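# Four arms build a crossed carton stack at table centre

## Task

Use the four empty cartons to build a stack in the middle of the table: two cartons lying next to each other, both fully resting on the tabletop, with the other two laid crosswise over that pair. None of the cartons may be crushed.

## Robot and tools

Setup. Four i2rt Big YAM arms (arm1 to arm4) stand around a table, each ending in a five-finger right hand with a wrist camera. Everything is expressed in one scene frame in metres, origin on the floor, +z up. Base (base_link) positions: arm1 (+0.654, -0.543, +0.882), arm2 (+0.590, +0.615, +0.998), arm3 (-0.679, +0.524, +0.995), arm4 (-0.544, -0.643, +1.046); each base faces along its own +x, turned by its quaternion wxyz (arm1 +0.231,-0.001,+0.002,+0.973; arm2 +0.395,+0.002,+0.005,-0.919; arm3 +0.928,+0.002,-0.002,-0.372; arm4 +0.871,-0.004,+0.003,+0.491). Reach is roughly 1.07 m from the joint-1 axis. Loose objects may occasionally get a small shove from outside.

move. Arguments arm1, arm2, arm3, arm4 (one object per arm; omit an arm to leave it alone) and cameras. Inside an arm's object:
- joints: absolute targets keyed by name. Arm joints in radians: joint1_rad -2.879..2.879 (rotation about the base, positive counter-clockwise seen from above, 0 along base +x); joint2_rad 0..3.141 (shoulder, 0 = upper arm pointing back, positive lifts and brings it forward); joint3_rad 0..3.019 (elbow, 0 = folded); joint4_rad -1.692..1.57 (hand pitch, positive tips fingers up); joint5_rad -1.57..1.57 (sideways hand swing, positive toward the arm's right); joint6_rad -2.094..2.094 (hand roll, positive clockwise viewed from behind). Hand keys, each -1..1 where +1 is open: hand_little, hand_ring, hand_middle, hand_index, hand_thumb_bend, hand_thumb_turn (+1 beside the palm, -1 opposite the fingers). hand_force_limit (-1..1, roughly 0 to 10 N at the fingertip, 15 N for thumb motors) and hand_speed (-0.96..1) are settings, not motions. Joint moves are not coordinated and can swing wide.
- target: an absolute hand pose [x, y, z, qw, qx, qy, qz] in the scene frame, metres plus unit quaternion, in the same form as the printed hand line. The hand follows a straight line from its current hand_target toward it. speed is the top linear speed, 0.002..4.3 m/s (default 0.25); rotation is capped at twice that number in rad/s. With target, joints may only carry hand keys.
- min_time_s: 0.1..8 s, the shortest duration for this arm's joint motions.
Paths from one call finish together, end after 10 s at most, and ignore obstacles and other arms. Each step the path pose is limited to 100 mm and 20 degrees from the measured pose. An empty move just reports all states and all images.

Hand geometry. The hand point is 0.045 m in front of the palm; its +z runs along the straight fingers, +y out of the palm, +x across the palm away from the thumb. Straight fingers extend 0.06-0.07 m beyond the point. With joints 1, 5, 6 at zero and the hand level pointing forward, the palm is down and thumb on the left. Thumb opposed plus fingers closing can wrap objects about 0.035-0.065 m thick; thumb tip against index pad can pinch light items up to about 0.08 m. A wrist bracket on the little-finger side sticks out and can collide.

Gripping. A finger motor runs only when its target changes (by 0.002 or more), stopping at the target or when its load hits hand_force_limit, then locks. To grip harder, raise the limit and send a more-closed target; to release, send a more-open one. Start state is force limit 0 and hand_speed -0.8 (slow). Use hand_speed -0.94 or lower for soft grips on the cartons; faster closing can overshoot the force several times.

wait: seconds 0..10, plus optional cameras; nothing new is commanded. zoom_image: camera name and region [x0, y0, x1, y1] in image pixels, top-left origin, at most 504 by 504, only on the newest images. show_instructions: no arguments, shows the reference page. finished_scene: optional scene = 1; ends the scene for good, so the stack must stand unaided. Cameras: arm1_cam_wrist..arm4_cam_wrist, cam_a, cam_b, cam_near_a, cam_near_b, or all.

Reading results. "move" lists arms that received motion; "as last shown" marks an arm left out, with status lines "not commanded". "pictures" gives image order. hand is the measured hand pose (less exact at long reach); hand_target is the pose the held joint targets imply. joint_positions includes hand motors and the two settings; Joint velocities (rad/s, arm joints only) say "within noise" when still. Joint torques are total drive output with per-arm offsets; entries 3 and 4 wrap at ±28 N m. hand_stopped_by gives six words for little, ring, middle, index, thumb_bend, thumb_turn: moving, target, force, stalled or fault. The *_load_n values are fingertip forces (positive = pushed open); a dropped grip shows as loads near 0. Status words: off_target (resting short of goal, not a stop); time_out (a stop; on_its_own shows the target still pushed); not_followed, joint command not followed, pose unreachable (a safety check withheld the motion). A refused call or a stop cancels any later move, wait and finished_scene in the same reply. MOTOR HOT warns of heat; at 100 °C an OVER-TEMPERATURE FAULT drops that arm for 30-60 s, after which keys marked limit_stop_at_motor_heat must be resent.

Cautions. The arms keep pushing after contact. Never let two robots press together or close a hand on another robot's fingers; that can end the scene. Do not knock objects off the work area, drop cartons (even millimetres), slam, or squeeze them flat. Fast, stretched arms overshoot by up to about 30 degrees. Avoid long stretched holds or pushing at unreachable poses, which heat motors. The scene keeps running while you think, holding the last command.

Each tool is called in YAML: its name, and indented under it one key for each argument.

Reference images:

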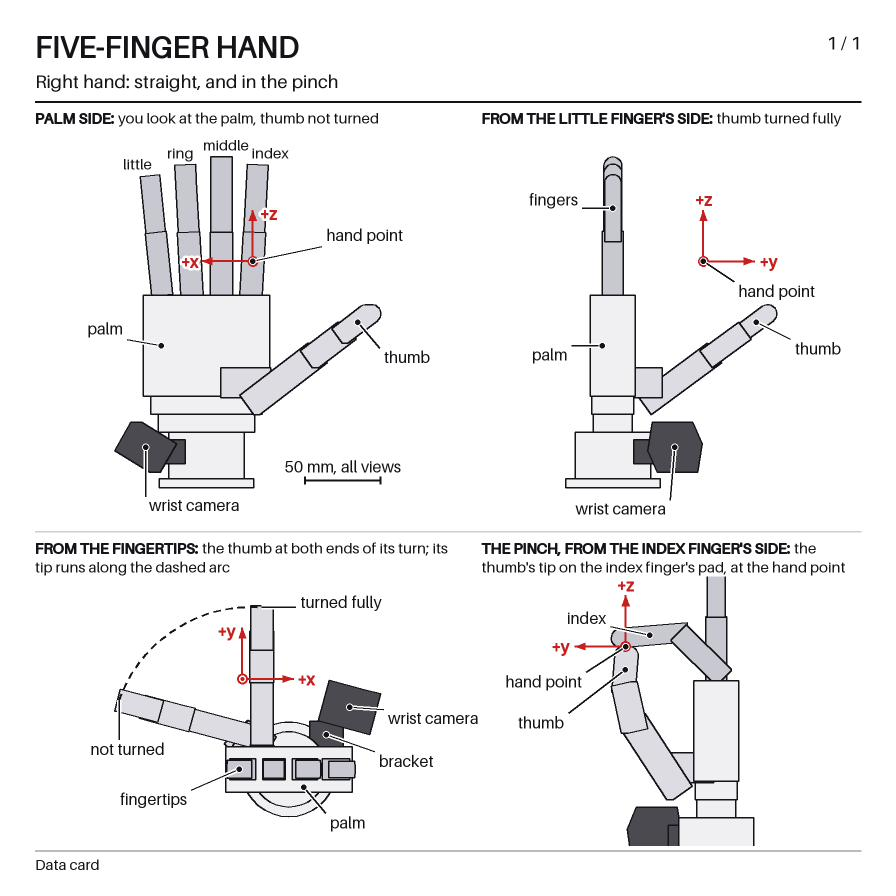

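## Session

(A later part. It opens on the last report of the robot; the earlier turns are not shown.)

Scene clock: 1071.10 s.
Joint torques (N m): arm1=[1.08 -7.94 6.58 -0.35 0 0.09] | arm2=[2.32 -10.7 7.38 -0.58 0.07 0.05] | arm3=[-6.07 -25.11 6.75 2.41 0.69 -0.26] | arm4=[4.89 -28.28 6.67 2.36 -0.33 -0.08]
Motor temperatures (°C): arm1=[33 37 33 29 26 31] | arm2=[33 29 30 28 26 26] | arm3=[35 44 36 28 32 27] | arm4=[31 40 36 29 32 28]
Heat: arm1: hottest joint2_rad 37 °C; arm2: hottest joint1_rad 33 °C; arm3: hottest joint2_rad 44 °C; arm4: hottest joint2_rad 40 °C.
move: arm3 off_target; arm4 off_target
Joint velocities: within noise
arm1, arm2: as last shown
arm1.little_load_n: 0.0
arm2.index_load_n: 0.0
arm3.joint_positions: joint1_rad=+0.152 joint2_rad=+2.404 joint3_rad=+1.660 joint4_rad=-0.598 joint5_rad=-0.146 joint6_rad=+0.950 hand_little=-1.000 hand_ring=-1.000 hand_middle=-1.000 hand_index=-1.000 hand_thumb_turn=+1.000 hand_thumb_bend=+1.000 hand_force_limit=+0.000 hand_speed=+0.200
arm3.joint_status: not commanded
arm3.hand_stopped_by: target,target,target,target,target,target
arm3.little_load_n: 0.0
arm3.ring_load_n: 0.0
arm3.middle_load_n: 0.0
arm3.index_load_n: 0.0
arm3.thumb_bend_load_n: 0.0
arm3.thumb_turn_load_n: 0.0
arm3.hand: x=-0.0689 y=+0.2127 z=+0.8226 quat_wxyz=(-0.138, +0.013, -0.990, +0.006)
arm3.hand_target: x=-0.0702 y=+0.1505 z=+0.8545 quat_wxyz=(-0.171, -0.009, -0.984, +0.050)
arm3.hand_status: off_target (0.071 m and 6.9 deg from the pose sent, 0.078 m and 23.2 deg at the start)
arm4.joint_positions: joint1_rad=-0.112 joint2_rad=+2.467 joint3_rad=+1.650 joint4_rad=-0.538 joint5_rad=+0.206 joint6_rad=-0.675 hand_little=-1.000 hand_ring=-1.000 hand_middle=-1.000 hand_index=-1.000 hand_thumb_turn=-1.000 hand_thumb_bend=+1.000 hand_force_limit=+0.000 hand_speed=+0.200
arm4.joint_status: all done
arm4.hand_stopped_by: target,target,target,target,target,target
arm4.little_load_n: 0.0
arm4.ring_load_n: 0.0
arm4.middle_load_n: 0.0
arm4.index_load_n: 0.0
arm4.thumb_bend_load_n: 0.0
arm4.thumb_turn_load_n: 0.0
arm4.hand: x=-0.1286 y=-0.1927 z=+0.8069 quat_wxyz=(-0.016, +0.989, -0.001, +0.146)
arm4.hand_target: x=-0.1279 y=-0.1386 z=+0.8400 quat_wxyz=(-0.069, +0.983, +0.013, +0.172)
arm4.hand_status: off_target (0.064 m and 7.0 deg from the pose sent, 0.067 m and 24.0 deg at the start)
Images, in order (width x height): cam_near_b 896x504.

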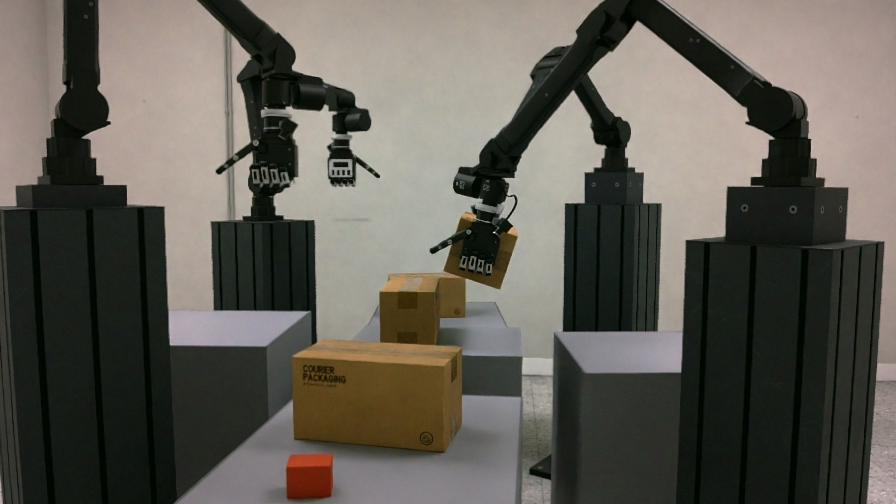

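move:
  arm3: {"target":[-0.062,0.1487,0.8722,0.3416,0.0171,0.9385,-0.0470],"speed":0.12}
  arm4: {"target":[-0.110,-0.1368,0.8386,-0.0658,0.9374,0.0239,0.3411],"speed":0.12}

move:
  arm3: {"target":[-0.0635,0.1487,0.8935,0.4994,0.025,0.8649,-0.0433],"speed":0.12}
  arm4: {"target":[-0.0955,-0.1368,0.8465,-0.0606,0.8639,0.035,0.4988],"speed":0.12}
  cameras: ["cam_near_a","cam_near_b"]

zoom_image:
  camera: "cam_near_b"
  region: [340, 180, 600, 360]

Scene clock: 1076.90 s.
Joint torques (N m): arm1=[0.85 -8.18 6.63 -0.36 0.01 0.1] | arm2=[2.14 -9.93 7.17 -0.58 0.06 0.09] | arm3=[-6.12 -23.18 6.22 2.85 0.45 0.12] | arm4=[4.95 -27.05 6.34 2.82 -0.18 -0.41]
Motor temperatures (°C): arm1=[33 37 33 29 26 31] | arm2=[33 29 30 28 26 26] | arm3=[35 43 36 28 31 27] | arm4=[31 41 35 29 31 27]
Heat: arm1: hottest joint2_rad 37 °C; arm2: hottest joint1_rad 33 °C; arm3: hottest joint2_rad 43 °C; arm4: hottest joint2_rad 41 °C.
move: arm3 off_target; arm4 off_target
Joint velocities: within noise
arm1, arm2: as last shown
arm1.thumb_bend_load_n: -0.5
arm3.joint_positions: joint1_rad=+0.102 joint2_rad=+2.353 joint3_rad=+1.441 joint4_rad=-0.137 joint5_rad=-0.370 joint6_rad=+0.972 hand_little=-1.000 hand_ring=-1.000 hand_middle=-1.000 hand_index=-1.000 hand_thumb_turn=+1.000 hand_thumb_bend=+1.000 hand_force_limit=+0.000 hand_speed=+0.200
arm3.joint_status: not commanded
arm3.hand_stopped_by: target,target,target,target,target,target
arm3.little_load_n: 0.0
arm3.ring_load_n: 0.0
arm3.middle_load_n: 0.0
arm3.index_load_n: 0.0
arm3.thumb_bend_load_n: 0.0
arm3.thumb_turn_load_n: 0.0
arm3.hand: x=-0.0608 y=+0.2123 z=+0.8434 quat_wxyz=(-0.313, +0.018, -0.950, +0.005)
arm3.hand_target: x=-0.0652 y=+0.1506 z=+0.8730 quat_wxyz=(-0.341, -0.017, -0.939, +0.047)
arm3.hand_status: off_target (0.070 m and 7.2 deg from the pose sent, 0.081 m and 24.8 deg at the start)
arm4.joint_positions: joint1_rad=-0.050 joint2_rad=+2.444 joint3_rad=+1.494 joint4_rad=-0.183 joint5_rad=+0.504 joint6_rad=-0.700 hand_little=-1.000 hand_ring=-1.000 hand_middle=-1.000 hand_index=-1.000 hand_thumb_turn=-1.000 hand_thumb_bend=+1.000 hand_force_limit=+0.000 hand_speed=+0.200
arm4.joint_status: not commanded
arm4.hand_stopped_by: target,target,target,target,target,target
arm4.little_load_n: 0.0
arm4.ring_load_n: 0.0
arm4.middle_load_n: 0.0
arm4.index_load_n: 0.0
arm4.thumb_bend_load_n: 0.0
arm4.thumb_turn_load_n: 0.0
arm4.hand: x=-0.1095 y=-0.1931 z=+0.8092 quat_wxyz=(-0.016, +0.947, -0.002, +0.320)
arm4.hand_target: x=-0.1123 y=-0.1386 z=+0.8405 quat_wxyz=(-0.066, +0.938, +0.023, +0.341)
arm4.hand_status: off_target (0.064 m and 7.0 deg from the pose sent, 0.067 m and 24.1 deg at the start)
pictures: none

Scene clock: 1079.17 s.
Joint torques (N m): arm1=[0.97 -8 6.65 -0.38 0.01 0.1] | arm2=[2.26 -9.88 7.28 -0.55 0.08 0.08] | arm3=[-7.24 -20.37 5.86 3.29 0.67 0.24] | arm4=[5.36 -24.41 5.86 2.89 -0.39 -0.57]
Motor temperatures (°C): arm1=[33 37 33 29 26 31] | arm2=[33 29 30 28 26 26] | arm3=[35 43 36 28 31 27] | arm4=[31 41 35 29 31 27]
Heat: arm1: hottest joint2_rad 37 °C; arm2: hottest joint1_rad 33 °C; arm3: hottest joint2_rad 43 °C; arm4: hottest joint2_rad 41 °C.
move: arm3 off_target; arm4 off_target
Joint velocities: within noise
arm1.joint_positions: joint1_rad=-0.054 joint2_rad=+1.366 joint3_rad=+1.026 joint4_rad=-1.220 joint5_rad=+0.003 joint6_rad=+1.048 hand_little=-1.000 hand_ring=-1.000 hand_middle=-1.000 hand_index=-1.000 hand_thumb_turn=+1.000 hand_thumb_bend=+1.000 hand_force_limit=+0.000 hand_speed=+0.200
arm1.joint_status: not commanded
arm1.hand_stopped_by: target,target,target,target,target,target
arm1.little_load_n: 0.0
arm1.ring_load_n: 0.0
arm1.middle_load_n: 0.0
arm1.index_load_n: 0.0
arm1.thumb_bend_load_n: -0.5
arm1.thumb_turn_load_n: 0.0
arm1.hand: x=+0.2989 y=-0.4162 z=+1.0000 quat_wxyz=(-0.002, +1.000, +0.001, -0.003)
arm1.hand_target: x=+0.3000 y=-0.4199 z=+1.0000 quat_wxyz=(+0.000, +1.000, +0.000, +0.000)
arm1.hand_status: not commanded
arm2.joint_positions: joint1_rad=-0.107 joint2_rad=+1.565 joint3_rad=+0.897 joint4_rad=-0.882 joint5_rad=-0.010 joint6_rad=-0.861 hand_little=-1.000 hand_ring=-1.000 hand_middle=-1.000 hand_index=-1.000 hand_thumb_turn=+1.000 hand_thumb_bend=+1.000 hand_force_limit=+0.000 hand_speed=+0.200
arm2.joint_status: not commanded
arm2.hand_stopped_by: target,target,target,target,target,target
arm2.little_load_n: 0.0
arm2.ring_load_n: 0.0
arm2.middle_load_n: 0.0
arm2.index_load_n: 0.0
arm2.thumb_bend_load_n: 0.0
arm2.thumb_turn_load_n: 0.0
arm2.hand: x=+0.3224 y=+0.4196 z=+0.9997 quat_wxyz=(+0.005, -0.003, -1.000, +0.005)
arm2.hand_target: x=+0.3298 y=+0.4200 z=+1.0000 quat_wxyz=(+0.000, +0.000, -1.000, +0.000)
arm2.hand_status: not commanded
arm3.joint_positions: joint1_rad=+0.071 joint2_rad=+2.376 joint3_rad=+1.305 joint4_rad=+0.369 joint5_rad=-0.577 joint6_rad=+1.112 hand_little=-1.000 hand_ring=-1.000 hand_middle=-1.000 hand_index=-1.000 hand_thumb_turn=+1.000 hand_thumb_bend=+1.000 hand_force_limit=+0.000 hand_speed=+0.200
arm3.joint_status: not commanded
arm3.hand_stopped_by: target,target,target,target,target,target
arm3.little_load_n: 0.0
arm3.ring_load_n: 0.0
arm3.middle_load_n: 0.0
arm3.index_load_n: 0.0
arm3.thumb_bend_load_n: 0.0
arm3.thumb_turn_load_n: 0.0
arm3.hand: x=-0.0523 y=+0.2163 z=+0.8787 quat_wxyz=(-0.482, +0.017, -0.876, +0.002)
arm3.hand_target: x=-0.0668 y=+0.1513 z=+0.8945 quat_wxyz=(-0.499, -0.024, -0.865, +0.044)
arm3.hand_status: off_target (0.070 m and 7.2 deg from the pose sent, 0.081 m and 24.4 deg at the start)
arm4.joint_positions: joint1_rad=-0.003 joint2_rad=+2.486 joint3_rad=+1.403 joint4_rad=+0.249 joint5_rad=+0.783 joint6_rad=-0.864 hand_little=-1.000 hand_ring=-1.000 hand_middle=-1.000 hand_index=-1.000 hand_thumb_turn=-1.000 hand_thumb_bend=+1.000 hand_force_limit=+0.000 hand_speed=+0.200
arm4.joint_status: not commanded
arm4.hand_stopped_by: target,target,target,target,target,target
arm4.little_load_n: 0.5
arm4.ring_load_n: 0.0
arm4.middle_load_n: 0.0
arm4.index_load_n: 0.0
arm4.thumb_bend_load_n: 0.0
arm4.thumb_turn_load_n: 0.5
arm4.hand: x=-0.0859 y=-0.1916 z=+0.8253 quat_wxyz=(-0.018, +0.874, +0.003, +0.486)
arm4.hand_target: x=-0.0978 y=-0.1388 z=+0.8479 quat_wxyz=(-0.060, +0.864, +0.034, +0.499)
arm4.hand_status: off_target (0.060 m and 6.4 deg from the pose sent, 0.069 m and 23.6 deg at the start)
Images, in order (width x height): cam_near_a 896x504, cam_near_b 896x504.

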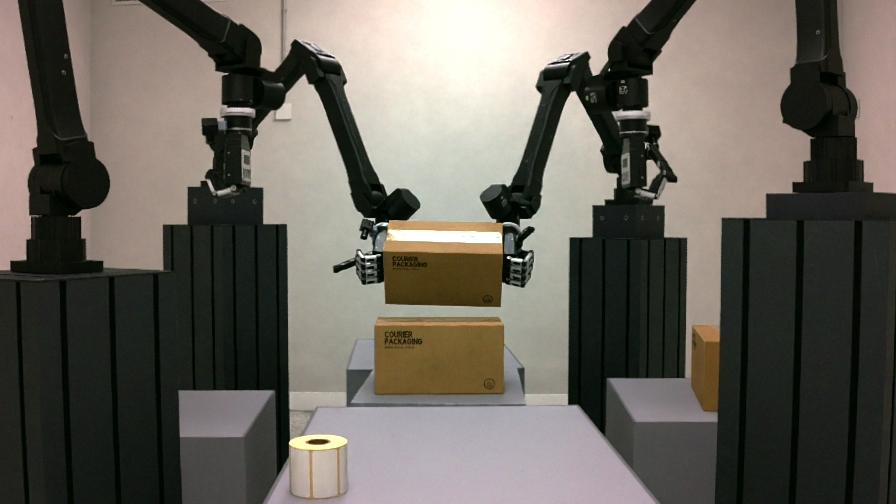

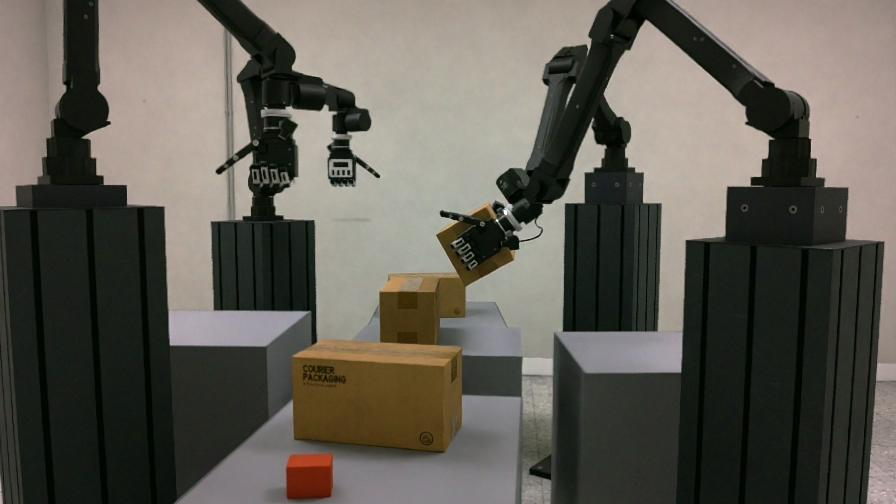

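Scaled by 1.938 from the camera's image (finer frame: 1280x720).

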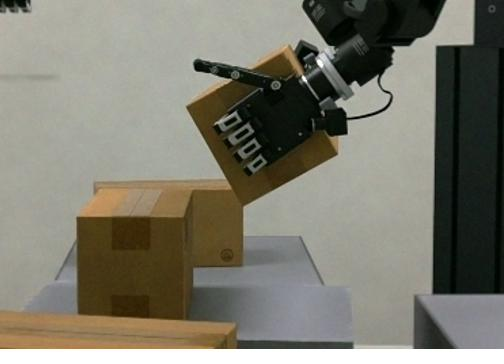

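move:
  arm3: {"target":[-0.0736,0.1487,0.915,0.6420,0.0321,0.765,-0.0383],"speed":0.12}
  arm4: {"target":[-0.086,-0.1368,0.861,-0.0536,0.7641,0.045,0.6412],"speed":0.12}
  cameras: ["cam_near_a","cam_near_b"]

zoom_image:
  camera: "cam_near_b"
  region: [340, 180, 600, 360]

zoom_image:
  camera: "cam_near_a"
  region: [320, 200, 590, 390]

Scene clock: 1084.60 s.
Joint torques (N m): arm1=[1.08 -7.88 6.6 -0.38 0.01 0.1] | arm2=[2.2 -10.17 7.45 -0.68 -0.02 0.09] | arm3=[-7.24 -19.9 5.65 2.91 0.99 0.36] | arm4=[5.36 -24.41 5.97 2.58 -0.9 -0.62]
Motor temperatures (°C): arm1=[33 37 33 29 26 31] | arm2=[33 29 30 28 26 26] | arm3=[35 43 36 28 31 27] | arm4=[31 41 35 29 31 28]
Heat: arm1: hottest joint2_rad 37 °C; arm2: hottest joint1_rad 33 °C; arm3: hottest joint2_rad 43 °C; arm4: hottest joint2_rad 41 °C.
move: arm3 off_target; arm4 off_target
Joint velocities: within noise
arm1, arm2: as last shown
arm1.thumb_bend_load_n: 0.0
arm2.index_load_n: 0.5
arm3.joint_positions: joint1_rad=+0.043 joint2_rad=+2.515 joint3_rad=+1.269 joint4_rad=+0.949 joint5_rad=-0.714 joint6_rad=+1.361 hand_little=-1.000 hand_ring=-1.000 hand_middle=-1.000 hand_index=-1.000 hand_thumb_turn=+1.000 hand_thumb_bend=+1.000 hand_force_limit=+0.000 hand_speed=+0.200
arm3.joint_status: not commanded
arm3.hand_stopped_by: target,target,target,target,target,target
arm3.little_load_n: 0.0
arm3.ring_load_n: 0.0
arm3.middle_load_n: 0.0
arm3.index_load_n: 0.0
arm3.thumb_bend_load_n: -0.5
arm3.thumb_turn_load_n: 0.0
arm3.hand: x=-0.0615 y=+0.2173 z=+0.8986 quat_wxyz=(-0.627, +0.010, -0.779, -0.002)
arm3.hand_target: x=-0.0774 y=+0.1516 z=+0.9160 quat_wxyz=(-0.642, -0.031, -0.765, +0.039)
arm3.hand_status: off_target (0.072 m and 7.2 deg from the pose sent, 0.080 m and 23.5 deg at the start)
arm4.joint_positions: joint1_rad=+0.035 joint2_rad=+2.633 joint3_rad=+1.384 joint4_rad=+0.860 joint5_rad=+0.984 joint6_rad=-1.242 hand_little=-1.000 hand_ring=-1.000 hand_middle=-1.000 hand_index=-1.000 hand_thumb_turn=-1.000 hand_thumb_bend=+1.000 hand_force_limit=+0.000 hand_speed=+0.200
arm4.joint_status: not commanded
arm4.hand_stopped_by: target,target,target,target,target,target
arm4.little_load_n: 0.0
arm4.ring_load_n: 0.0
arm4.middle_load_n: 0.0
arm4.index_load_n: 0.0
arm4.thumb_bend_load_n: 0.0
arm4.thumb_turn_load_n: 0.5
arm4.hand: x=-0.0784 y=-0.1953 z=+0.8346 quat_wxyz=(-0.010, +0.778, +0.020, +0.628)
arm4.hand_target: x=-0.0889 y=-0.1393 z=+0.8628 quat_wxyz=(-0.053, +0.765, +0.044, +0.641)
arm4.hand_status: off_target (0.065 m and 6.2 deg from the pose sent, 0.065 m and 22.7 deg at the start)
Images, in order (width x height): cam_near_a 896x504, cam_near_b 896x504.

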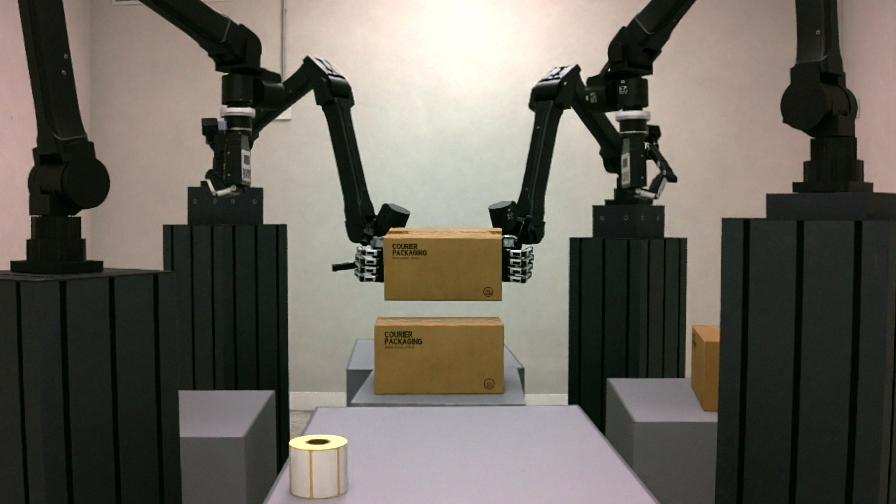

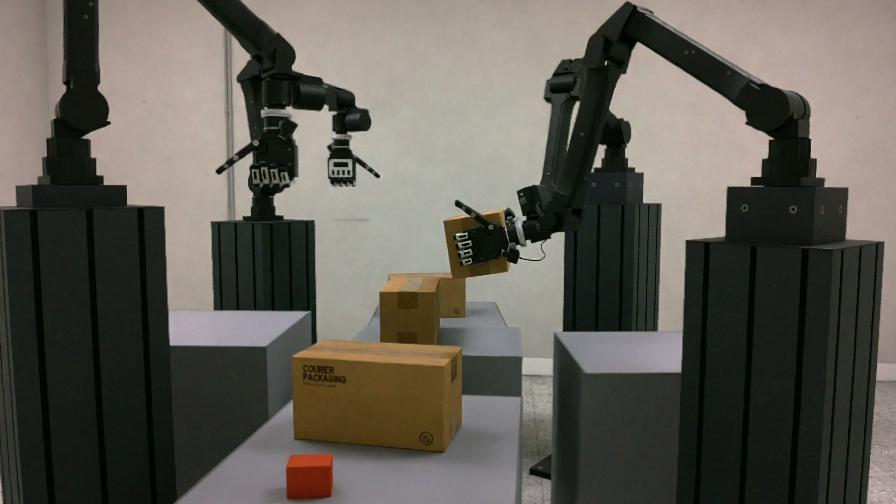

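Scaled by 1.938 from the camera's image (finer frame: 1280x720).

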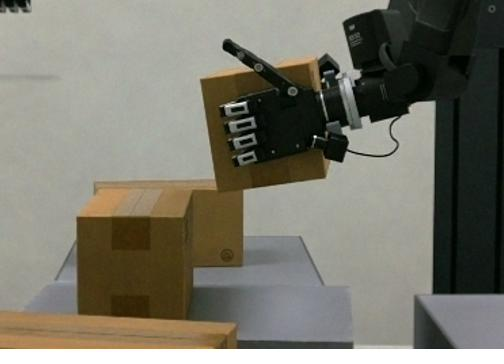

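Scaled by 1.867 from the camera's image (finer frame: 1280x720).

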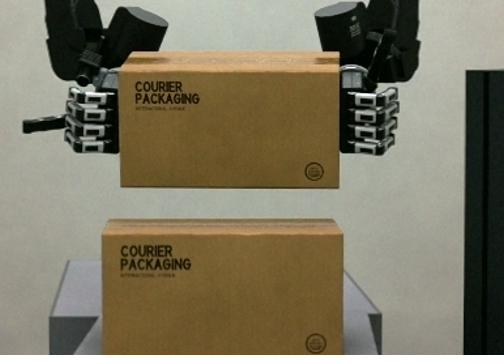

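move:
  arm3: {"target":[-0.067,0.1487,0.853,0.6938,0.0347,0.7184,-0.0360],"speed":0.1}
  arm4: {"target":[-0.071,-0.1368,0.798,-0.0504,0.7175,0.0486,0.6929],"speed":0.1}
  cameras: ["cam_near_a","cam_near_b"]

zoom_image:
  camera: "cam_near_b"
  region: [340, 200, 600, 380]

zoom_image:
  camera: "cam_near_a"
  region: [320, 200, 590, 390]

Scene clock: 1094.57 s.
Joint torques (N m): arm1=[1.14 -8.18 6.68 -0.36 0 0.09] | arm2=[2.32 -10.17 7.41 -0.44 0 0.11] | arm3=[-6.01 -20.42 6.87 2.67 1.28 0.39] | arm4=[4.42 -24.82 6.54 2.52 -1.06 -0.6]
Motor temperatures (°C): arm1=[33 37 33 29 26 31] | arm2=[33 29 30 28 26 26] | arm3=[35 42 36 28 31 27] | arm4=[31 40 35 29 31 28]
Heat: arm1: hottest joint2_rad 37 °C; arm2: hottest joint1_rad 33 °C; arm3: hottest joint2_rad 42 °C; arm4: hottest joint2_rad 40 °C.
move: arm3 off_target; arm4 off_target
Joint velocities: within noise
arm1, arm2: as last shown
arm2.index_load_n: 0.0
arm3.joint_positions: joint1_rad=+0.035 joint2_rad=+2.773 joint3_rad=+1.415 joint4_rad=+1.214 joint5_rad=-0.727 joint6_rad=+1.487 hand_little=-1.000 hand_ring=-1.000 hand_middle=-1.000 hand_index=-1.000 hand_thumb_turn=+1.000 hand_thumb_bend=+1.000 hand_force_limit=+0.000 hand_speed=+0.200
arm3.joint_status: not commanded
arm3.hand_stopped_by: target,target,target,target,target,target
arm3.little_load_n: 0.0
arm3.ring_load_n: 0.0
arm3.middle_load_n: 0.0
arm3.index_load_n: 0.0
arm3.thumb_bend_load_n: 0.0
arm3.thumb_turn_load_n: 0.0
arm3.hand: x=-0.0685 y=+0.2166 z=+0.8281 quat_wxyz=(-0.670, -0.004, -0.742, -0.007)
arm3.hand_target: x=-0.0724 y=+0.1518 z=+0.8552 quat_wxyz=(-0.694, -0.034, -0.719, +0.036)
arm3.hand_status: off_target (0.072 m and 7.2 deg from the pose sent, 0.083 m and 12.4 deg at the start)
arm4.joint_positions: joint1_rad=+0.040 joint2_rad=+2.904 joint3_rad=+1.573 joint4_rad=+1.168 joint5_rad=+0.998 joint6_rad=-1.462 hand_little=-1.000 hand_ring=-1.000 hand_middle=-1.000 hand_index=-1.000 hand_thumb_turn=-1.000 hand_thumb_bend=+1.000 hand_force_limit=+0.000 hand_speed=+0.200
arm4.joint_status: not commanded
arm4.hand_stopped_by: target,target,target,target,target,target
arm4.little_load_n: 0.0
arm4.ring_load_n: 0.0
arm4.middle_load_n: 0.0
arm4.index_load_n: 0.0
arm4.thumb_bend_load_n: 0.0
arm4.thumb_turn_load_n: 0.5
arm4.hand: x=-0.0752 y=-0.1956 z=+0.7651 quat_wxyz=(-0.009, +0.737, +0.037, +0.674)
arm4.hand_target: x=-0.0745 y=-0.1398 z=+0.8009 quat_wxyz=(-0.050, +0.718, +0.048, +0.693)
arm4.hand_status: off_target (0.068 m and 5.9 deg from the pose sent, 0.069 m and 11.7 deg at the start)
Images, in order (width x height): cam_near_a 896x504, cam_near_b 896x504.

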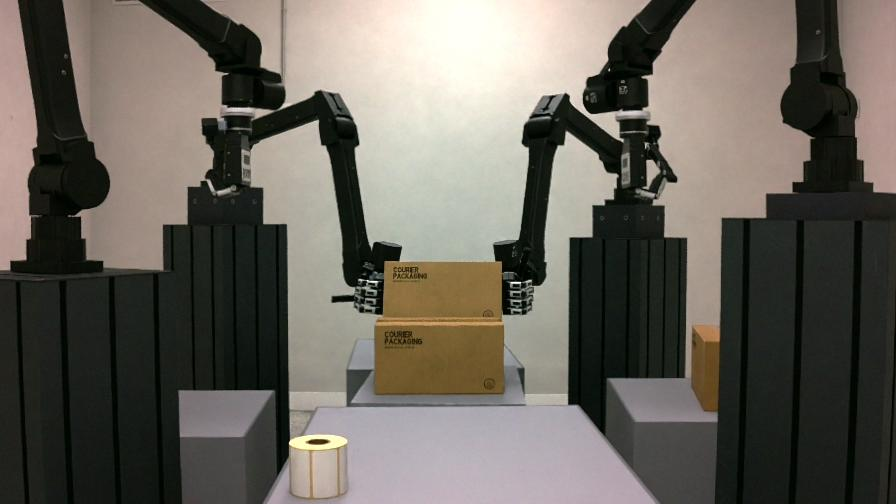

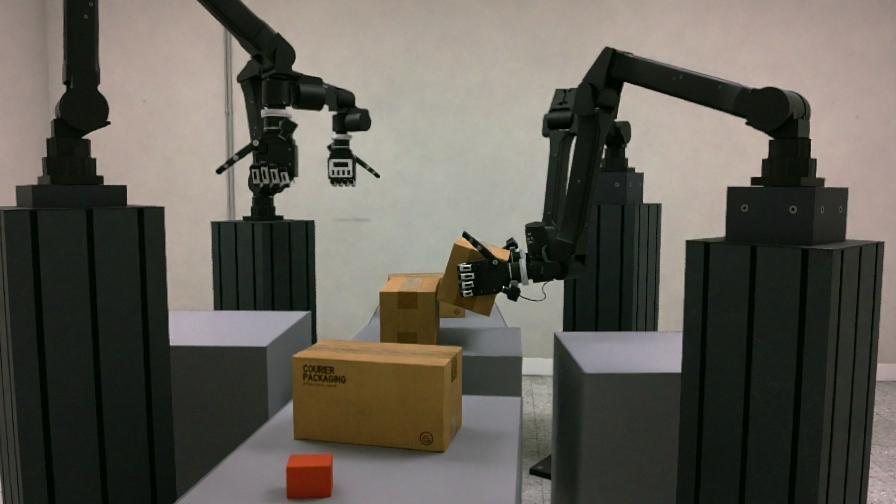

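Scaled by 1.938 from the camera's image (finer frame: 1280x720).

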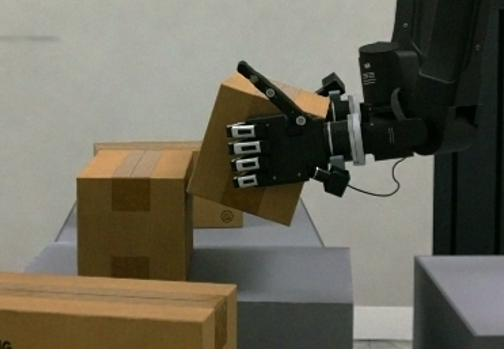

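Scaled by 1.867 from the camera's image (finer frame: 1280x720).

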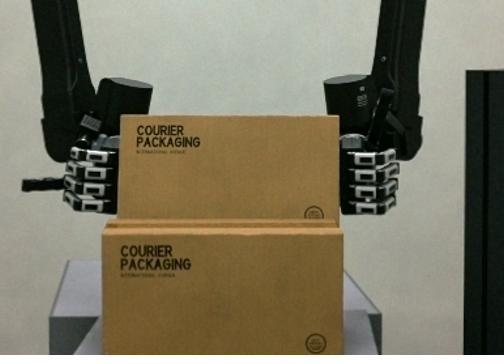

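move:
  arm3: {"target":[-0.094,0.1487,0.865,0.6938,0.0347,0.7184,-0.0360],"speed":0.08}
  arm4: {"target":[-0.098,-0.1368,0.810,-0.0504,0.7175,0.0486,0.6929],"speed":0.08}
  cameras: ["cam_near_b"]

zoom_image:
  camera: "cam_near_b"
  region: [340, 200, 600, 380]

Scene clock: 1099.20 s.
Joint torques (N m): arm1=[1.03 -8.12 6.64 -0.38 0 0.1] | arm2=[2.2 -10.05 7.25 -0.68 0.01 0.09] | arm3=[-7.06 -22.53 3.52 2.56 0.97 0.33] | arm4=[5.36 -28.04 4.11 2.45 -0.97 -0.52]
Motor temperatures (°C): arm1=[33 37 33 29 26 31] | arm2=[33 29 30 28 26 26] | arm3=[35 42 36 28 31 27] | arm4=[31 40 35 29 32 28]
Heat: arm1: hottest joint2_rad 37 °C; arm2: hottest joint1_rad 33 °C; arm3: hottest joint2_rad 42 °C; arm4: hottest joint2_rad 40 °C.
move: arm3 off_target; arm4 off_target
Joint velocities: within noise
arm1, arm2: as last shown
arm2.ring_load_n: 0.5
arm2.thumb_turn_load_n: -0.5
arm3.joint_positions: joint1_rad=+0.017 joint2_rad=+2.769 joint3_rad=+1.391 joint4_rad=+1.251 joint5_rad=-0.751 joint6_rad=+1.490 hand_little=-1.000 hand_ring=-1.000 hand_middle=-1.000 hand_index=-1.000 hand_thumb_turn=+1.000 hand_thumb_bend=+1.000 hand_force_limit=+0.000 hand_speed=+0.200
arm3.joint_status: not commanded
arm3.hand_stopped_by: target,target,target,target,target,target
arm3.little_load_n: 0.0
arm3.ring_load_n: 0.0
arm3.middle_load_n: 0.0
arm3.index_load_n: 0.0
arm3.thumb_bend_load_n: 0.0
arm3.thumb_turn_load_n: 0.0
arm3.hand: x=-0.0814 y=+0.2149 z=+0.8317 quat_wxyz=(-0.676, +0.000, -0.737, -0.006)
arm3.hand_target: x=-0.0962 y=+0.1514 z=+0.8644 quat_wxyz=(-0.694, -0.034, -0.718, +0.036)
arm3.hand_status: off_target (0.075 m and 6.9 deg from the pose sent, 0.081 m and 7.2 deg at the start)
arm4.joint_positions: joint1_rad=+0.068 joint2_rad=+2.904 joint3_rad=+1.546 joint4_rad=+1.191 joint5_rad=+1.034 joint6_rad=-1.465 hand_little=-1.000 hand_ring=-1.000 hand_middle=-1.000 hand_index=-1.000 hand_thumb_turn=-1.000 hand_thumb_bend=+1.000 hand_force_limit=+0.000 hand_speed=+0.200
arm4.joint_status: not commanded
arm4.hand_stopped_by: target,target,target,target,target,target
arm4.little_load_n: 0.0
arm4.ring_load_n: 0.5
arm4.middle_load_n: 0.0
arm4.index_load_n: 0.0
arm4.thumb_bend_load_n: 0.0
arm4.thumb_turn_load_n: 0.0
arm4.hand: x=-0.0938 y=-0.1991 z=+0.7638 quat_wxyz=(-0.002, +0.736, +0.037, +0.676)
arm4.hand_target: x=-0.1004 y=-0.1395 z=+0.8105 quat_wxyz=(-0.050, +0.718, +0.048, +0.693)
arm4.hand_status: off_target (0.078 m and 6.4 deg from the pose sent, 0.078 m and 5.9 deg at the start)
Images, in order (width x height): cam_near_b 896x504.

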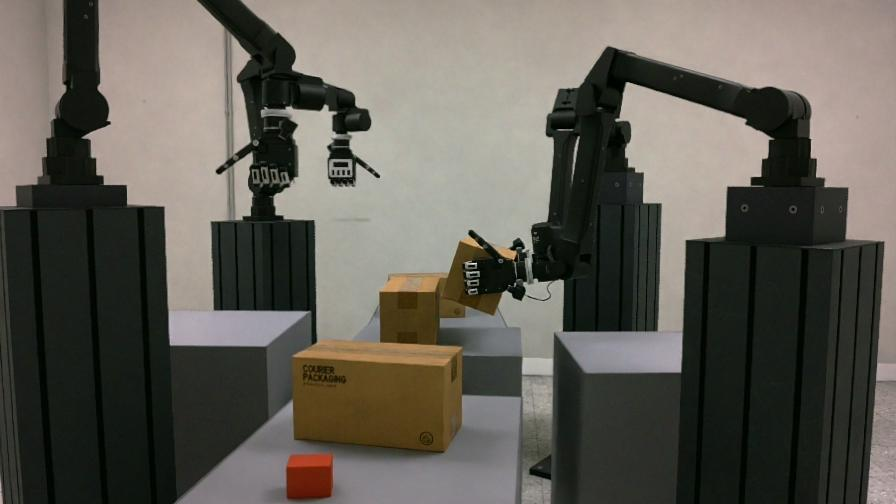

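Scaled by 1.938 from the camera's image (finer frame: 1280x720).

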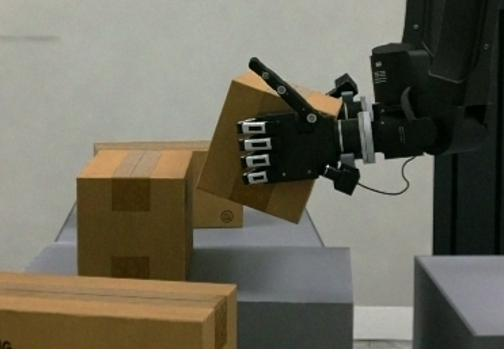

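move:
  arm3: {"target":[-0.108,0.1487,0.835,0.6938,0.0347,0.7184,-0.0360],"speed":0.08}
  arm4: {"target":[-0.114,-0.1368,0.780,-0.0504,0.7175,0.0486,0.6929],"speed":0.08}

move:
  arm3: {"target":[-0.108,0.1487,0.790,0.6938,0.0347,0.7184,-0.0360],"speed":0.06}
  arm4: {"target":[-0.114,-0.1368,0.735,-0.0504,0.7175,0.0486,0.6929],"speed":0.06}
  cameras: ["cam_near_b"]

zoom_image:
  camera: "cam_near_b"
  region: [340, 200, 600, 380]

Scene clock: 1107.30 s.
Joint torques (N m): arm1=[1.2 -8.29 6.58 -0.42 0.01 0.09] | arm2=[2.14 -10.7 7.41 -0.54 0.03 0.03] | arm3=[-6.77 -20.25 4.88 2.62 1 0.26] | arm4=[4.89 -25.41 5.85 2.37 -0.95 -0.46]
Motor temperatures (°C): arm1=[33 37 33 29 26 31] | arm2=[33 29 30 28 26 26] | arm3=[35 42 35 28 31 27] | arm4=[31 40 34 29 32 28]
Heat: arm1: hottest joint2_rad 37 °C; arm2: hottest joint1_rad 33 °C; arm3: hottest joint2_rad 42 °C; arm4: hottest joint2_rad 40 °C.
move: arm3 off_target; arm4 off_target
Joint velocities: within noise
arm1, arm2: as last shown
arm1.index_load_n: 0.5
arm2.ring_load_n: 0.0
arm2.index_load_n: 0.5
arm2.thumb_turn_load_n: 0.0
arm3.joint_positions: joint1_rad=-0.008 joint2_rad=+2.810 joint3_rad=+1.391 joint4_rad=+1.289 joint5_rad=-0.771 joint6_rad=+1.497 hand_little=-1.000 hand_ring=-1.000 hand_middle=-1.000 hand_index=-1.000 hand_thumb_turn=+1.000 hand_thumb_bend=+1.000 hand_force_limit=+0.000 hand_speed=+0.200
arm3.joint_status: not commanded
arm3.hand_stopped_by: target,target,target,target,target,target
arm3.little_load_n: 0.0
arm3.ring_load_n: 0.0
arm3.middle_load_n: 0.0
arm3.index_load_n: 0.0
arm3.thumb_bend_load_n: 0.0
arm3.thumb_turn_load_n: 0.0
arm3.hand: x=-0.0994 y=+0.2129 z=+0.8138 quat_wxyz=(-0.676, -0.005, -0.737, -0.008)
arm3.hand_target: x=-0.1114 y=+0.1513 z=+0.8359 quat_wxyz=(-0.694, -0.034, -0.719, +0.036)
arm3.hand_status: off_target (0.068 m and 6.8 deg from the pose sent, 0.071 m and 6.9 deg at the start)
arm4.joint_positions: joint1_rad=+0.098 joint2_rad=+2.942 joint3_rad=+1.555 joint4_rad=+1.213 joint5_rad=+1.060 joint6_rad=-1.465 hand_little=-1.000 hand_ring=-1.000 hand_middle=-1.000 hand_index=-1.000 hand_thumb_turn=-1.000 hand_thumb_bend=+1.000 hand_force_limit=+0.000 hand_speed=+0.200
arm4.joint_status: not commanded
arm4.hand_stopped_by: target,target,target,target,target,target
arm4.little_load_n: 0.0
arm4.ring_load_n: 0.0
arm4.middle_load_n: 0.0
arm4.index_load_n: 0.0
arm4.thumb_bend_load_n: 0.0
arm4.thumb_turn_load_n: 0.5
arm4.hand: x=-0.1129 y=-0.2009 z=+0.7472 quat_wxyz=(-0.001, +0.736, +0.041, +0.676)
arm4.hand_target: x=-0.1174 y=-0.1402 z=+0.7826 quat_wxyz=(-0.050, +0.718, +0.048, +0.693)
arm4.hand_status: off_target (0.072 m and 6.4 deg from the pose sent, 0.068 m and 6.4 deg at the start)
pictures: none

Scene clock: 1108.73 s.
Joint torques (N m): arm1=[0.97 -7.82 6.67 -0.35 0.02 0.1] | arm2=[2.43 -10.81 7.49 -0.68 0.06 0.06] | arm3=[-6.59 -19.78 5.74 2.56 1.07 0.25] | arm4=[4.25 -24.94 6.05 1.96 -0.95 -0.47]
Motor temperatures (°C): arm1=[33 37 33 29 26 31] | arm2=[33 29 30 28 26 26] | arm3=[35 42 35 28 31 27] | arm4=[31 40 34 29 32 28]
Heat: arm1: hottest joint2_rad 37 °C; arm2: hottest joint1_rad 33 °C; arm3: hottest joint2_rad 42 °C; arm4: hottest joint2_rad 40 °C.
move: arm3 off_target; arm4 off_target
Joint velocities: within noise
arm1, arm2: as last shown
arm1.index_load_n: 0.0
arm2.index_load_n: 0.0
arm3.joint_positions: joint1_rad=-0.013 joint2_rad=+2.918 joint3_rad=+1.471 joint4_rad=+1.304 joint5_rad=-0.774 joint6_rad=+1.497 hand_little=-1.000 hand_ring=-1.000 hand_middle=-1.000 hand_index=-1.000 hand_thumb_turn=+1.000 hand_thumb_bend=+1.000 hand_force_limit=+0.000 hand_speed=+0.200
arm3.joint_status: not commanded
arm3.hand_stopped_by: target,target,target,target,target,target
arm3.little_load_n: 0.0
arm3.ring_load_n: 0.0
arm3.middle_load_n: 0.0
arm3.index_load_n: 0.0
arm3.thumb_bend_load_n: -0.5
arm3.thumb_turn_load_n: -0.5
arm3.hand: x=-0.1052 y=+0.2153 z=+0.7692 quat_wxyz=(-0.672, -0.009, -0.740, -0.011)
arm3.hand_target: x=-0.1126 y=+0.1516 z=+0.7917 quat_wxyz=(-0.693, -0.034, -0.719, +0.036)
arm3.hand_status: off_target (0.070 m and 7.1 deg from the pose sent, 0.069 m and 6.8 deg at the start)
arm4.joint_positions: joint1_rad=+0.103 joint2_rad=+3.055 joint3_rad=+1.677 joint4_rad=+1.222 joint5_rad=+1.059 joint6_rad=-1.465 hand_little=-1.000 hand_ring=-1.000 hand_middle=-1.000 hand_index=-1.000 hand_thumb_turn=-1.000 hand_thumb_bend=+1.000 hand_force_limit=+0.000 hand_speed=+0.200
arm4.joint_status: not commanded
arm4.hand_stopped_by: target,target,target,target,target,target
arm4.little_load_n: 0.0
arm4.ring_load_n: 0.0
arm4.middle_load_n: 0.0
arm4.index_load_n: 0.0
arm4.thumb_bend_load_n: 0.0
arm4.thumb_turn_load_n: 0.0
arm4.hand: x=-0.1139 y=-0.1963 z=+0.7062 quat_wxyz=(-0.008, +0.733, +0.038, +0.679)
arm4.hand_target: x=-0.1169 y=-0.1398 z=+0.7376 quat_wxyz=(-0.050, +0.718, +0.048, +0.693)
arm4.hand_status: off_target (0.066 m and 5.5 deg from the pose sent, 0.065 m and 6.4 deg at the start)
Images, in order (width x height): cam_near_b 896x504.

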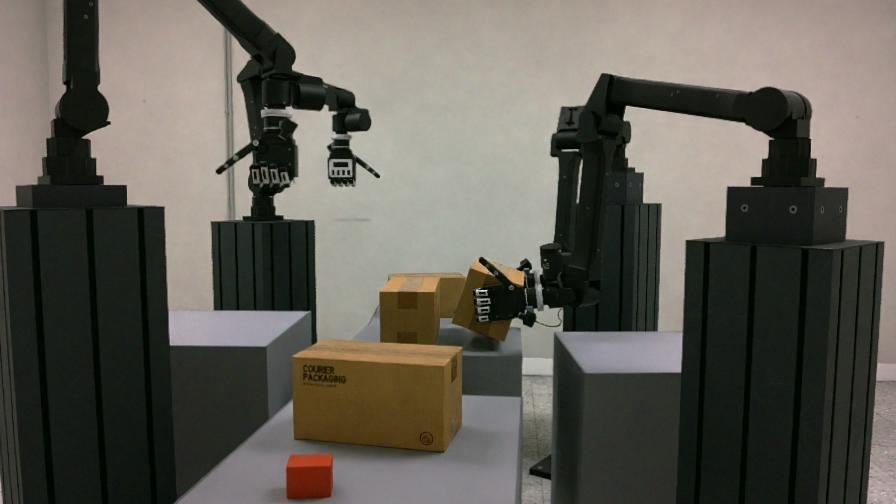

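Scaled by 1.938 from the camera's image (finer frame: 1280x720).

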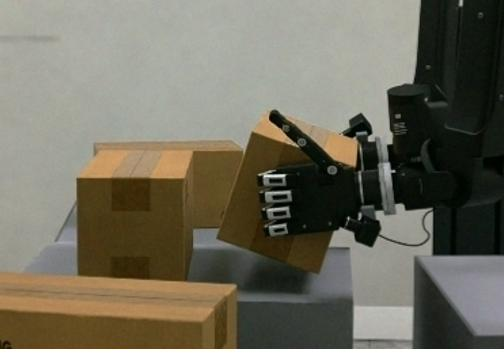

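move:
  arm3: {"target":[-0.1024,0.1487,0.7734,0.5870,0.0294,0.8080,-0.0405],"speed":0.1}
  arm4: {"target":[-0.1249,-0.1368,0.7214,-0.0566,0.8070,0.0411,0.5863],"speed":0.1}
  cameras: ["cam_near_b"]

zoom_image:
  camera: "cam_near_b"
  region: [340, 200, 600, 380]

Scene clock: 1140.70 s.
Joint torques (N m): arm1=[0.91 -8 6.63 -0.42 0 0.08] | arm2=[2.55 -10.29 7.41 -0.9 0.04 0.03] | arm3=[-5.19 -22.95 3.73 1.43 1.09 0.11] | arm4=[3.49 -28.28 4.51 1.89 -0.54 -0.3]
Motor temperatures (°C): arm1=[33 36 33 29 26 31] | arm2=[33 29 30 28 26 26] | arm3=[35 41 35 28 31 27] | arm4=[31 40 34 29 32 28]
Heat: arm1: hottest joint2_rad 36 °C; arm2: hottest joint1_rad 33 °C; arm3: hottest joint2_rad 41 °C; arm4: hottest joint2_rad 40 °C.
move: arm3 off_target; arm4 off_target
Joint velocities: within noise
arm1, arm2: as last shown
arm3.joint_positions: joint1_rad=-0.016 joint2_rad=+2.797 joint3_rad=+1.406 joint4_rad=+0.914 joint5_rad=-0.718 joint6_rad=+1.247 hand_little=-1.000 hand_ring=-1.000 hand_middle=-1.000 hand_index=-1.000 hand_thumb_turn=+1.000 hand_thumb_bend=+1.000 hand_force_limit=+0.000 hand_speed=+0.200
arm3.joint_status: not commanded
arm3.hand_stopped_by: target,target,target,target,target,target
arm3.little_load_n: 0.0
arm3.ring_load_n: 0.0
arm3.middle_load_n: 0.0
arm3.index_load_n: 0.0
arm3.thumb_bend_load_n: 0.0
arm3.thumb_turn_load_n: 0.0
arm3.hand: x=-0.1036 y=+0.2076 z=+0.7444 quat_wxyz=(-0.575, -0.003, -0.818, -0.002)
arm3.hand_target: x=-0.1051 y=+0.1503 z=+0.7742 quat_wxyz=(-0.587, -0.029, -0.808, +0.041)
arm3.hand_status: off_target (0.066 m and 6.0 deg from the pose sent, 0.067 m and 14.1 deg at the start)
arm4.joint_positions: joint1_rad=+0.101 joint2_rad=+2.915 joint3_rad=+1.563 joint4_rad=+0.708 joint5_rad=+0.964 joint6_rad=-1.046 hand_little=-1.000 hand_ring=-1.000 hand_middle=-1.000 hand_index=-1.000 hand_thumb_turn=-1.000 hand_thumb_bend=+1.000 hand_force_limit=+0.000 hand_speed=+0.200
arm4.joint_status: not commanded
arm4.hand_stopped_by: target,target,target,target,target,target
arm4.little_load_n: 0.0
arm4.ring_load_n: 0.0
arm4.middle_load_n: 0.0
arm4.index_load_n: 0.0
arm4.thumb_bend_load_n: 0.0
arm4.thumb_turn_load_n: 0.0
arm4.hand: x=-0.1334 y=-0.2012 z=+0.6790 quat_wxyz=(-0.006, +0.819, +0.040, +0.572)
arm4.hand_target: x=-0.1273 y=-0.1394 z=+0.7232 quat_wxyz=(-0.057, +0.807, +0.041, +0.586)
arm4.hand_status: off_target (0.078 m and 6.1 deg from the pose sent, 0.062 m and 14.7 deg at the start)
Images, in order (width x height): cam_near_b 896x504.

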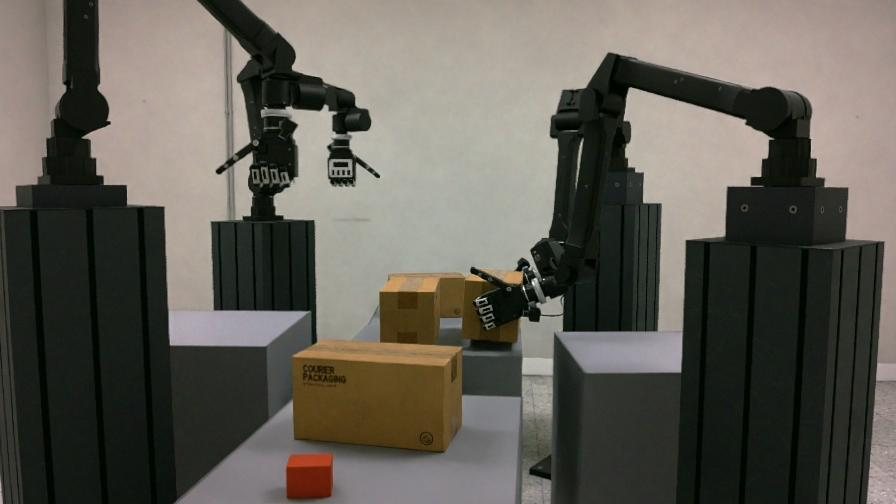

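Scaled by 1.938 from the camera's image (finer frame: 1280x720).

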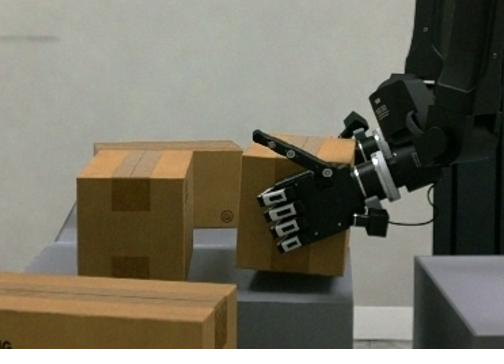

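move:
  arm3: {"target":[-0.0724,0.1487,0.7734,0.5870,0.0294,0.8080,-0.0405],"speed":0.08}
  arm4: {"target":[-0.0949,-0.1368,0.7214,-0.0566,0.8070,0.0411,0.5863],"speed":0.08}

move:
  arm3: {"target":[-0.0724,0.1487,0.745,0.5870,0.0294,0.8080,-0.0405],"speed":0.05}
  arm4: {"target":[-0.0949,-0.1368,0.693,-0.0566,0.8070,0.0411,0.5863],"speed":0.05}
  cameras: ["cam_near_a","cam_near_b"]

zoom_image:
  camera: "cam_near_b"
  region: [340, 200, 600, 380]

zoom_image:
  camera: "cam_near_a"
  region: [320, 220, 590, 410]

Scene clock: 1148.07 s.
Joint torques (N m): arm1=[1.03 -8.23 6.63 -0.35 -0.01 0.1] | arm2=[2.9 -10.11 7.39 -0.58 0.05 0.11] | arm3=[-3.55 -22.24 6.5 1.36 0.95 0.28] | arm4=[3.66 -27.34 5.98 1.81 -0.46 -0.5]
Motor temperatures (°C): arm1=[33 36 33 29 26 31] | arm2=[33 29 30 28 26 26] | arm3=[35 40 35 28 31 27] | arm4=[31 41 34 29 32 28]
Heat: arm1: hottest joint2_rad 36 °C; arm2: hottest joint1_rad 33 °C; arm3: hottest joint2_rad 40 °C; arm4: hottest joint2_rad 41 °C.
move: arm3 off_target; arm4 off_target
Joint velocities: within noise
arm1, arm2: as last shown
arm1.middle_load_n: 0.5
arm3.joint_positions: joint1_rad=+0.000 joint2_rad=+2.797 joint3_rad=+1.427 joint4_rad=+0.879 joint5_rad=-0.682 joint6_rad=+1.249 hand_little=-1.000 hand_ring=-1.000 hand_middle=-1.000 hand_index=-1.000 hand_thumb_turn=+1.000 hand_thumb_bend=+1.000 hand_force_limit=+0.000 hand_speed=+0.200
arm3.joint_status: not commanded
arm3.hand_stopped_by: target,target,target,target,target,target
arm3.little_load_n: 0.0
arm3.ring_load_n: 0.0
arm3.middle_load_n: 0.0
arm3.index_load_n: 0.0
arm3.thumb_bend_load_n: 0.0
arm3.thumb_turn_load_n: 0.0
arm3.hand: x=-0.0923 y=+0.2054 z=+0.7409 quat_wxyz=(-0.565, -0.010, -0.825, +0.003)
arm3.hand_target: x=-0.0768 y=+0.1511 z=+0.7763 quat_wxyz=(-0.587, -0.029, -0.808, +0.040)
arm3.hand_status: off_target (0.068 m and 5.7 deg from the pose sent, 0.073 m and 6.0 deg at the start)
arm4.joint_positions: joint1_rad=+0.059 joint2_rad=+2.913 joint3_rad=+1.582 joint4_rad=+0.708 joint5_rad=+0.922 joint6_rad=-1.067 hand_little=-1.000 hand_ring=-1.000 hand_middle=-1.000 hand_index=-1.000 hand_thumb_turn=-1.000 hand_thumb_bend=+1.000 hand_force_limit=+0.000 hand_speed=+0.200
arm4.joint_status: not commanded
arm4.hand_stopped_by: target,target,target,target,target,target
arm4.little_load_n: 0.0
arm4.ring_load_n: 0.0
arm4.middle_load_n: 0.0
arm4.index_load_n: 0.0
arm4.thumb_bend_load_n: 0.0
arm4.thumb_turn_load_n: 0.5
arm4.hand: x=-0.1100 y=-0.2033 z=+0.6801 quat_wxyz=(-0.010, +0.822, +0.037, +0.568)
arm4.hand_target: x=-0.0980 y=-0.1399 z=+0.7246 quat_wxyz=(-0.057, +0.807, +0.041, +0.587)
arm4.hand_status: off_target (0.080 m and 6.0 deg from the pose sent, 0.086 m and 6.1 deg at the start)
pictures: none

Scene clock: 1149.30 s.
Joint torques (N m): arm1=[1.2 -8.23 6.58 -0.32 0 0.1] | arm2=[1.96 -9.52 7.42 -0.7 0.02 0.06] | arm3=[-4.13 -20.48 6.84 1.85 0.96 0.28] | arm4=[3.84 -25.58 6.61 1.88 -0.49 -0.49]
Motor temperatures (°C): arm1=[33 36 33 29 26 31] | arm2=[33 29 30 28 26 26] | arm3=[35 40 35 28 31 27] | arm4=[31 41 34 29 32 28]
Heat: arm1: hottest joint2_rad 36 °C; arm2: hottest joint1_rad 33 °C; arm3: hottest joint2_rad 40 °C; arm4: hottest joint2_rad 41 °C.
move: arm3 off_target; arm4 off_target
Joint velocities: within noise
arm1.joint_positions: joint1_rad=-0.054 joint2_rad=+1.366 joint3_rad=+1.026 joint4_rad=-1.220 joint5_rad=+0.003 joint6_rad=+1.048 hand_little=-1.000 hand_ring=-1.000 hand_middle=-1.000 hand_index=-1.000 hand_thumb_turn=+1.000 hand_thumb_bend=+1.000 hand_force_limit=+0.000 hand_speed=+0.200
arm1.joint_status: not commanded
arm1.hand_stopped_by: target,target,target,target,target,target
arm1.little_load_n: 0.0
arm1.ring_load_n: 0.0
arm1.middle_load_n: 0.0
arm1.index_load_n: 0.0
arm1.thumb_bend_load_n: 0.0
arm1.thumb_turn_load_n: 0.0
arm1.hand: x=+0.2989 y=-0.4162 z=+1.0000 quat_wxyz=(-0.002, +1.000, +0.001, -0.003)
arm1.hand_target: x=+0.3000 y=-0.4199 z=+1.0000 quat_wxyz=(+0.000, +1.000, +0.000, +0.000)
arm1.hand_status: not commanded
arm2.joint_positions: joint1_rad=-0.107 joint2_rad=+1.565 joint3_rad=+0.897 joint4_rad=-0.882 joint5_rad=-0.010 joint6_rad=-0.861 hand_little=-1.000 hand_ring=-1.000 hand_middle=-1.000 hand_index=-1.000 hand_thumb_turn=+1.000 hand_thumb_bend=+1.000 hand_force_limit=+0.000 hand_speed=+0.200
arm2.joint_status: not commanded
arm2.hand_stopped_by: target,target,target,target,target,target
arm2.little_load_n: 0.0
arm2.ring_load_n: 0.0
arm2.middle_load_n: 0.0
arm2.index_load_n: 0.0
arm2.thumb_bend_load_n: 0.0
arm2.thumb_turn_load_n: 0.0
arm2.hand: x=+0.3224 y=+0.4196 z=+0.9997 quat_wxyz=(+0.005, -0.003, -1.000, +0.005)
arm2.hand_target: x=+0.3298 y=+0.4200 z=+1.0000 quat_wxyz=(+0.000, +0.000, -1.000, +0.000)
arm2.hand_status: not commanded
arm3.joint_positions: joint1_rad=+0.009 joint2_rad=+2.844 joint3_rad=+1.480 joint4_rad=+0.879 joint5_rad=-0.682 joint6_rad=+1.249 hand_little=-1.000 hand_ring=-1.000 hand_middle=-1.000 hand_index=-1.000 hand_thumb_turn=+1.000 hand_thumb_bend=+1.000 hand_force_limit=+0.000 hand_speed=+0.200
arm3.joint_status: not commanded
arm3.hand_stopped_by: target,target,target,target,target,target
arm3.little_load_n: 0.0
arm3.ring_load_n: 0.0
arm3.middle_load_n: 0.0
arm3.index_load_n: 0.0
arm3.thumb_bend_load_n: 0.0
arm3.thumb_turn_load_n: 0.0
arm3.hand: x=-0.0853 y=+0.2072 z=+0.7246 quat_wxyz=(-0.567, -0.005, -0.823, +0.002)
arm3.hand_target: x=-0.0770 y=+0.1507 z=+0.7481 quat_wxyz=(-0.587, -0.029, -0.808, +0.040)
arm3.hand_status: off_target (0.063 m and 5.9 deg from the pose sent, 0.060 m and 5.7 deg at the start)
arm4.joint_positions: joint1_rad=+0.054 joint2_rad=+2.962 joint3_rad=+1.645 joint4_rad=+0.708 joint5_rad=+0.924 joint6_rad=-1.067 hand_little=-1.000 hand_ring=-1.000 hand_middle=-1.000 hand_index=-1.000 hand_thumb_turn=-1.000 hand_thumb_bend=+1.000 hand_force_limit=+0.000 hand_speed=+0.200
arm4.joint_status: not commanded
arm4.hand_stopped_by: target,target,target,target,target,target
arm4.little_load_n: 0.0
arm4.ring_load_n: 0.0
arm4.middle_load_n: 0.0
arm4.index_load_n: 0.0
arm4.thumb_bend_load_n: 0.0
arm4.thumb_turn_load_n: 0.5
arm4.hand: x=-0.1044 y=-0.1994 z=+0.6640 quat_wxyz=(-0.013, +0.820, +0.031, +0.571)
arm4.hand_target: x=-0.0981 y=-0.1395 z=+0.6965 quat_wxyz=(-0.057, +0.807, +0.041, +0.586)
arm4.hand_status: off_target (0.070 m and 5.6 deg from the pose sent, 0.069 m and 6.0 deg at the start)
Images, in order (width x height): cam_near_a 896x504, cam_near_b 896x504.

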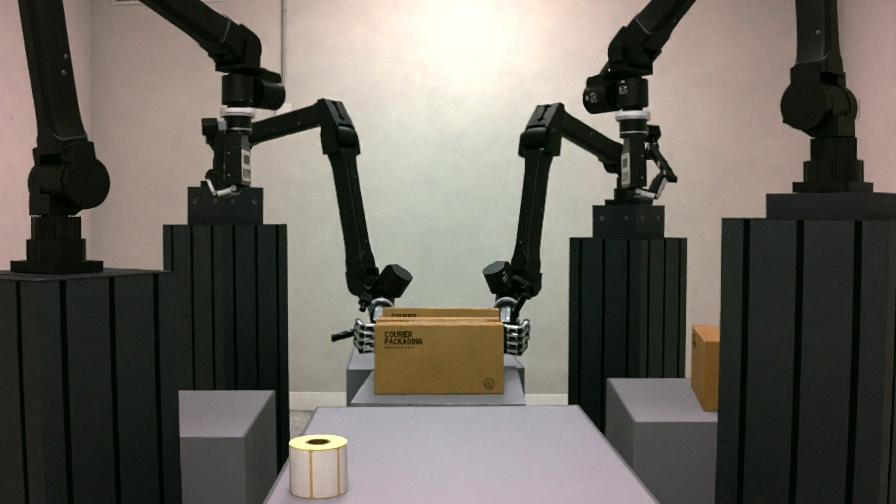

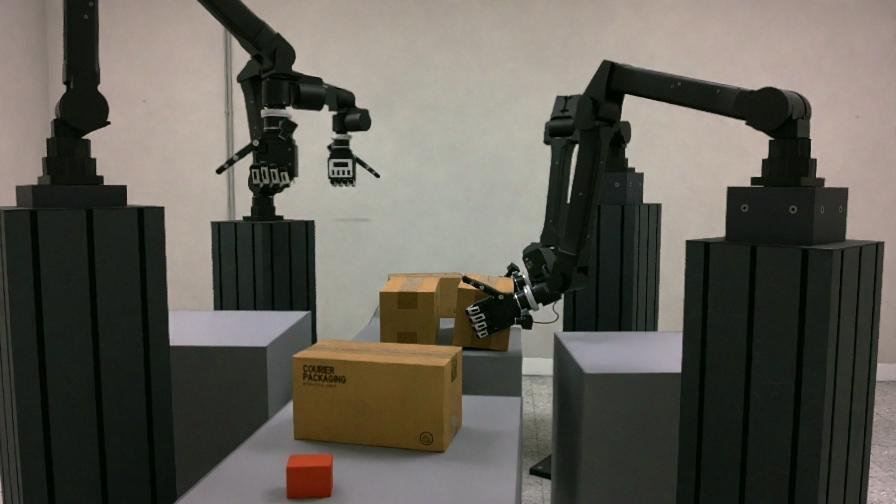

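Scaled by 1.938 from the camera's image (finer frame: 1280x720).

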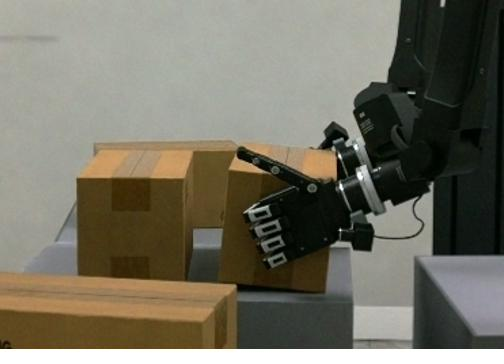

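Scaled by 1.867 from the camera's image (finer frame: 1280x720).

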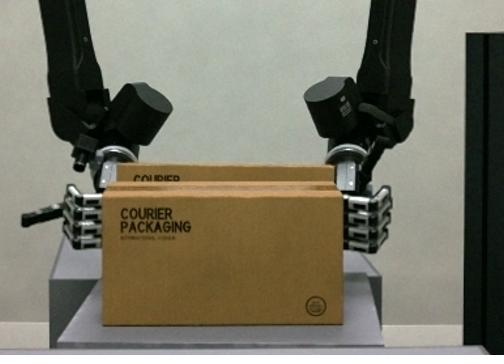

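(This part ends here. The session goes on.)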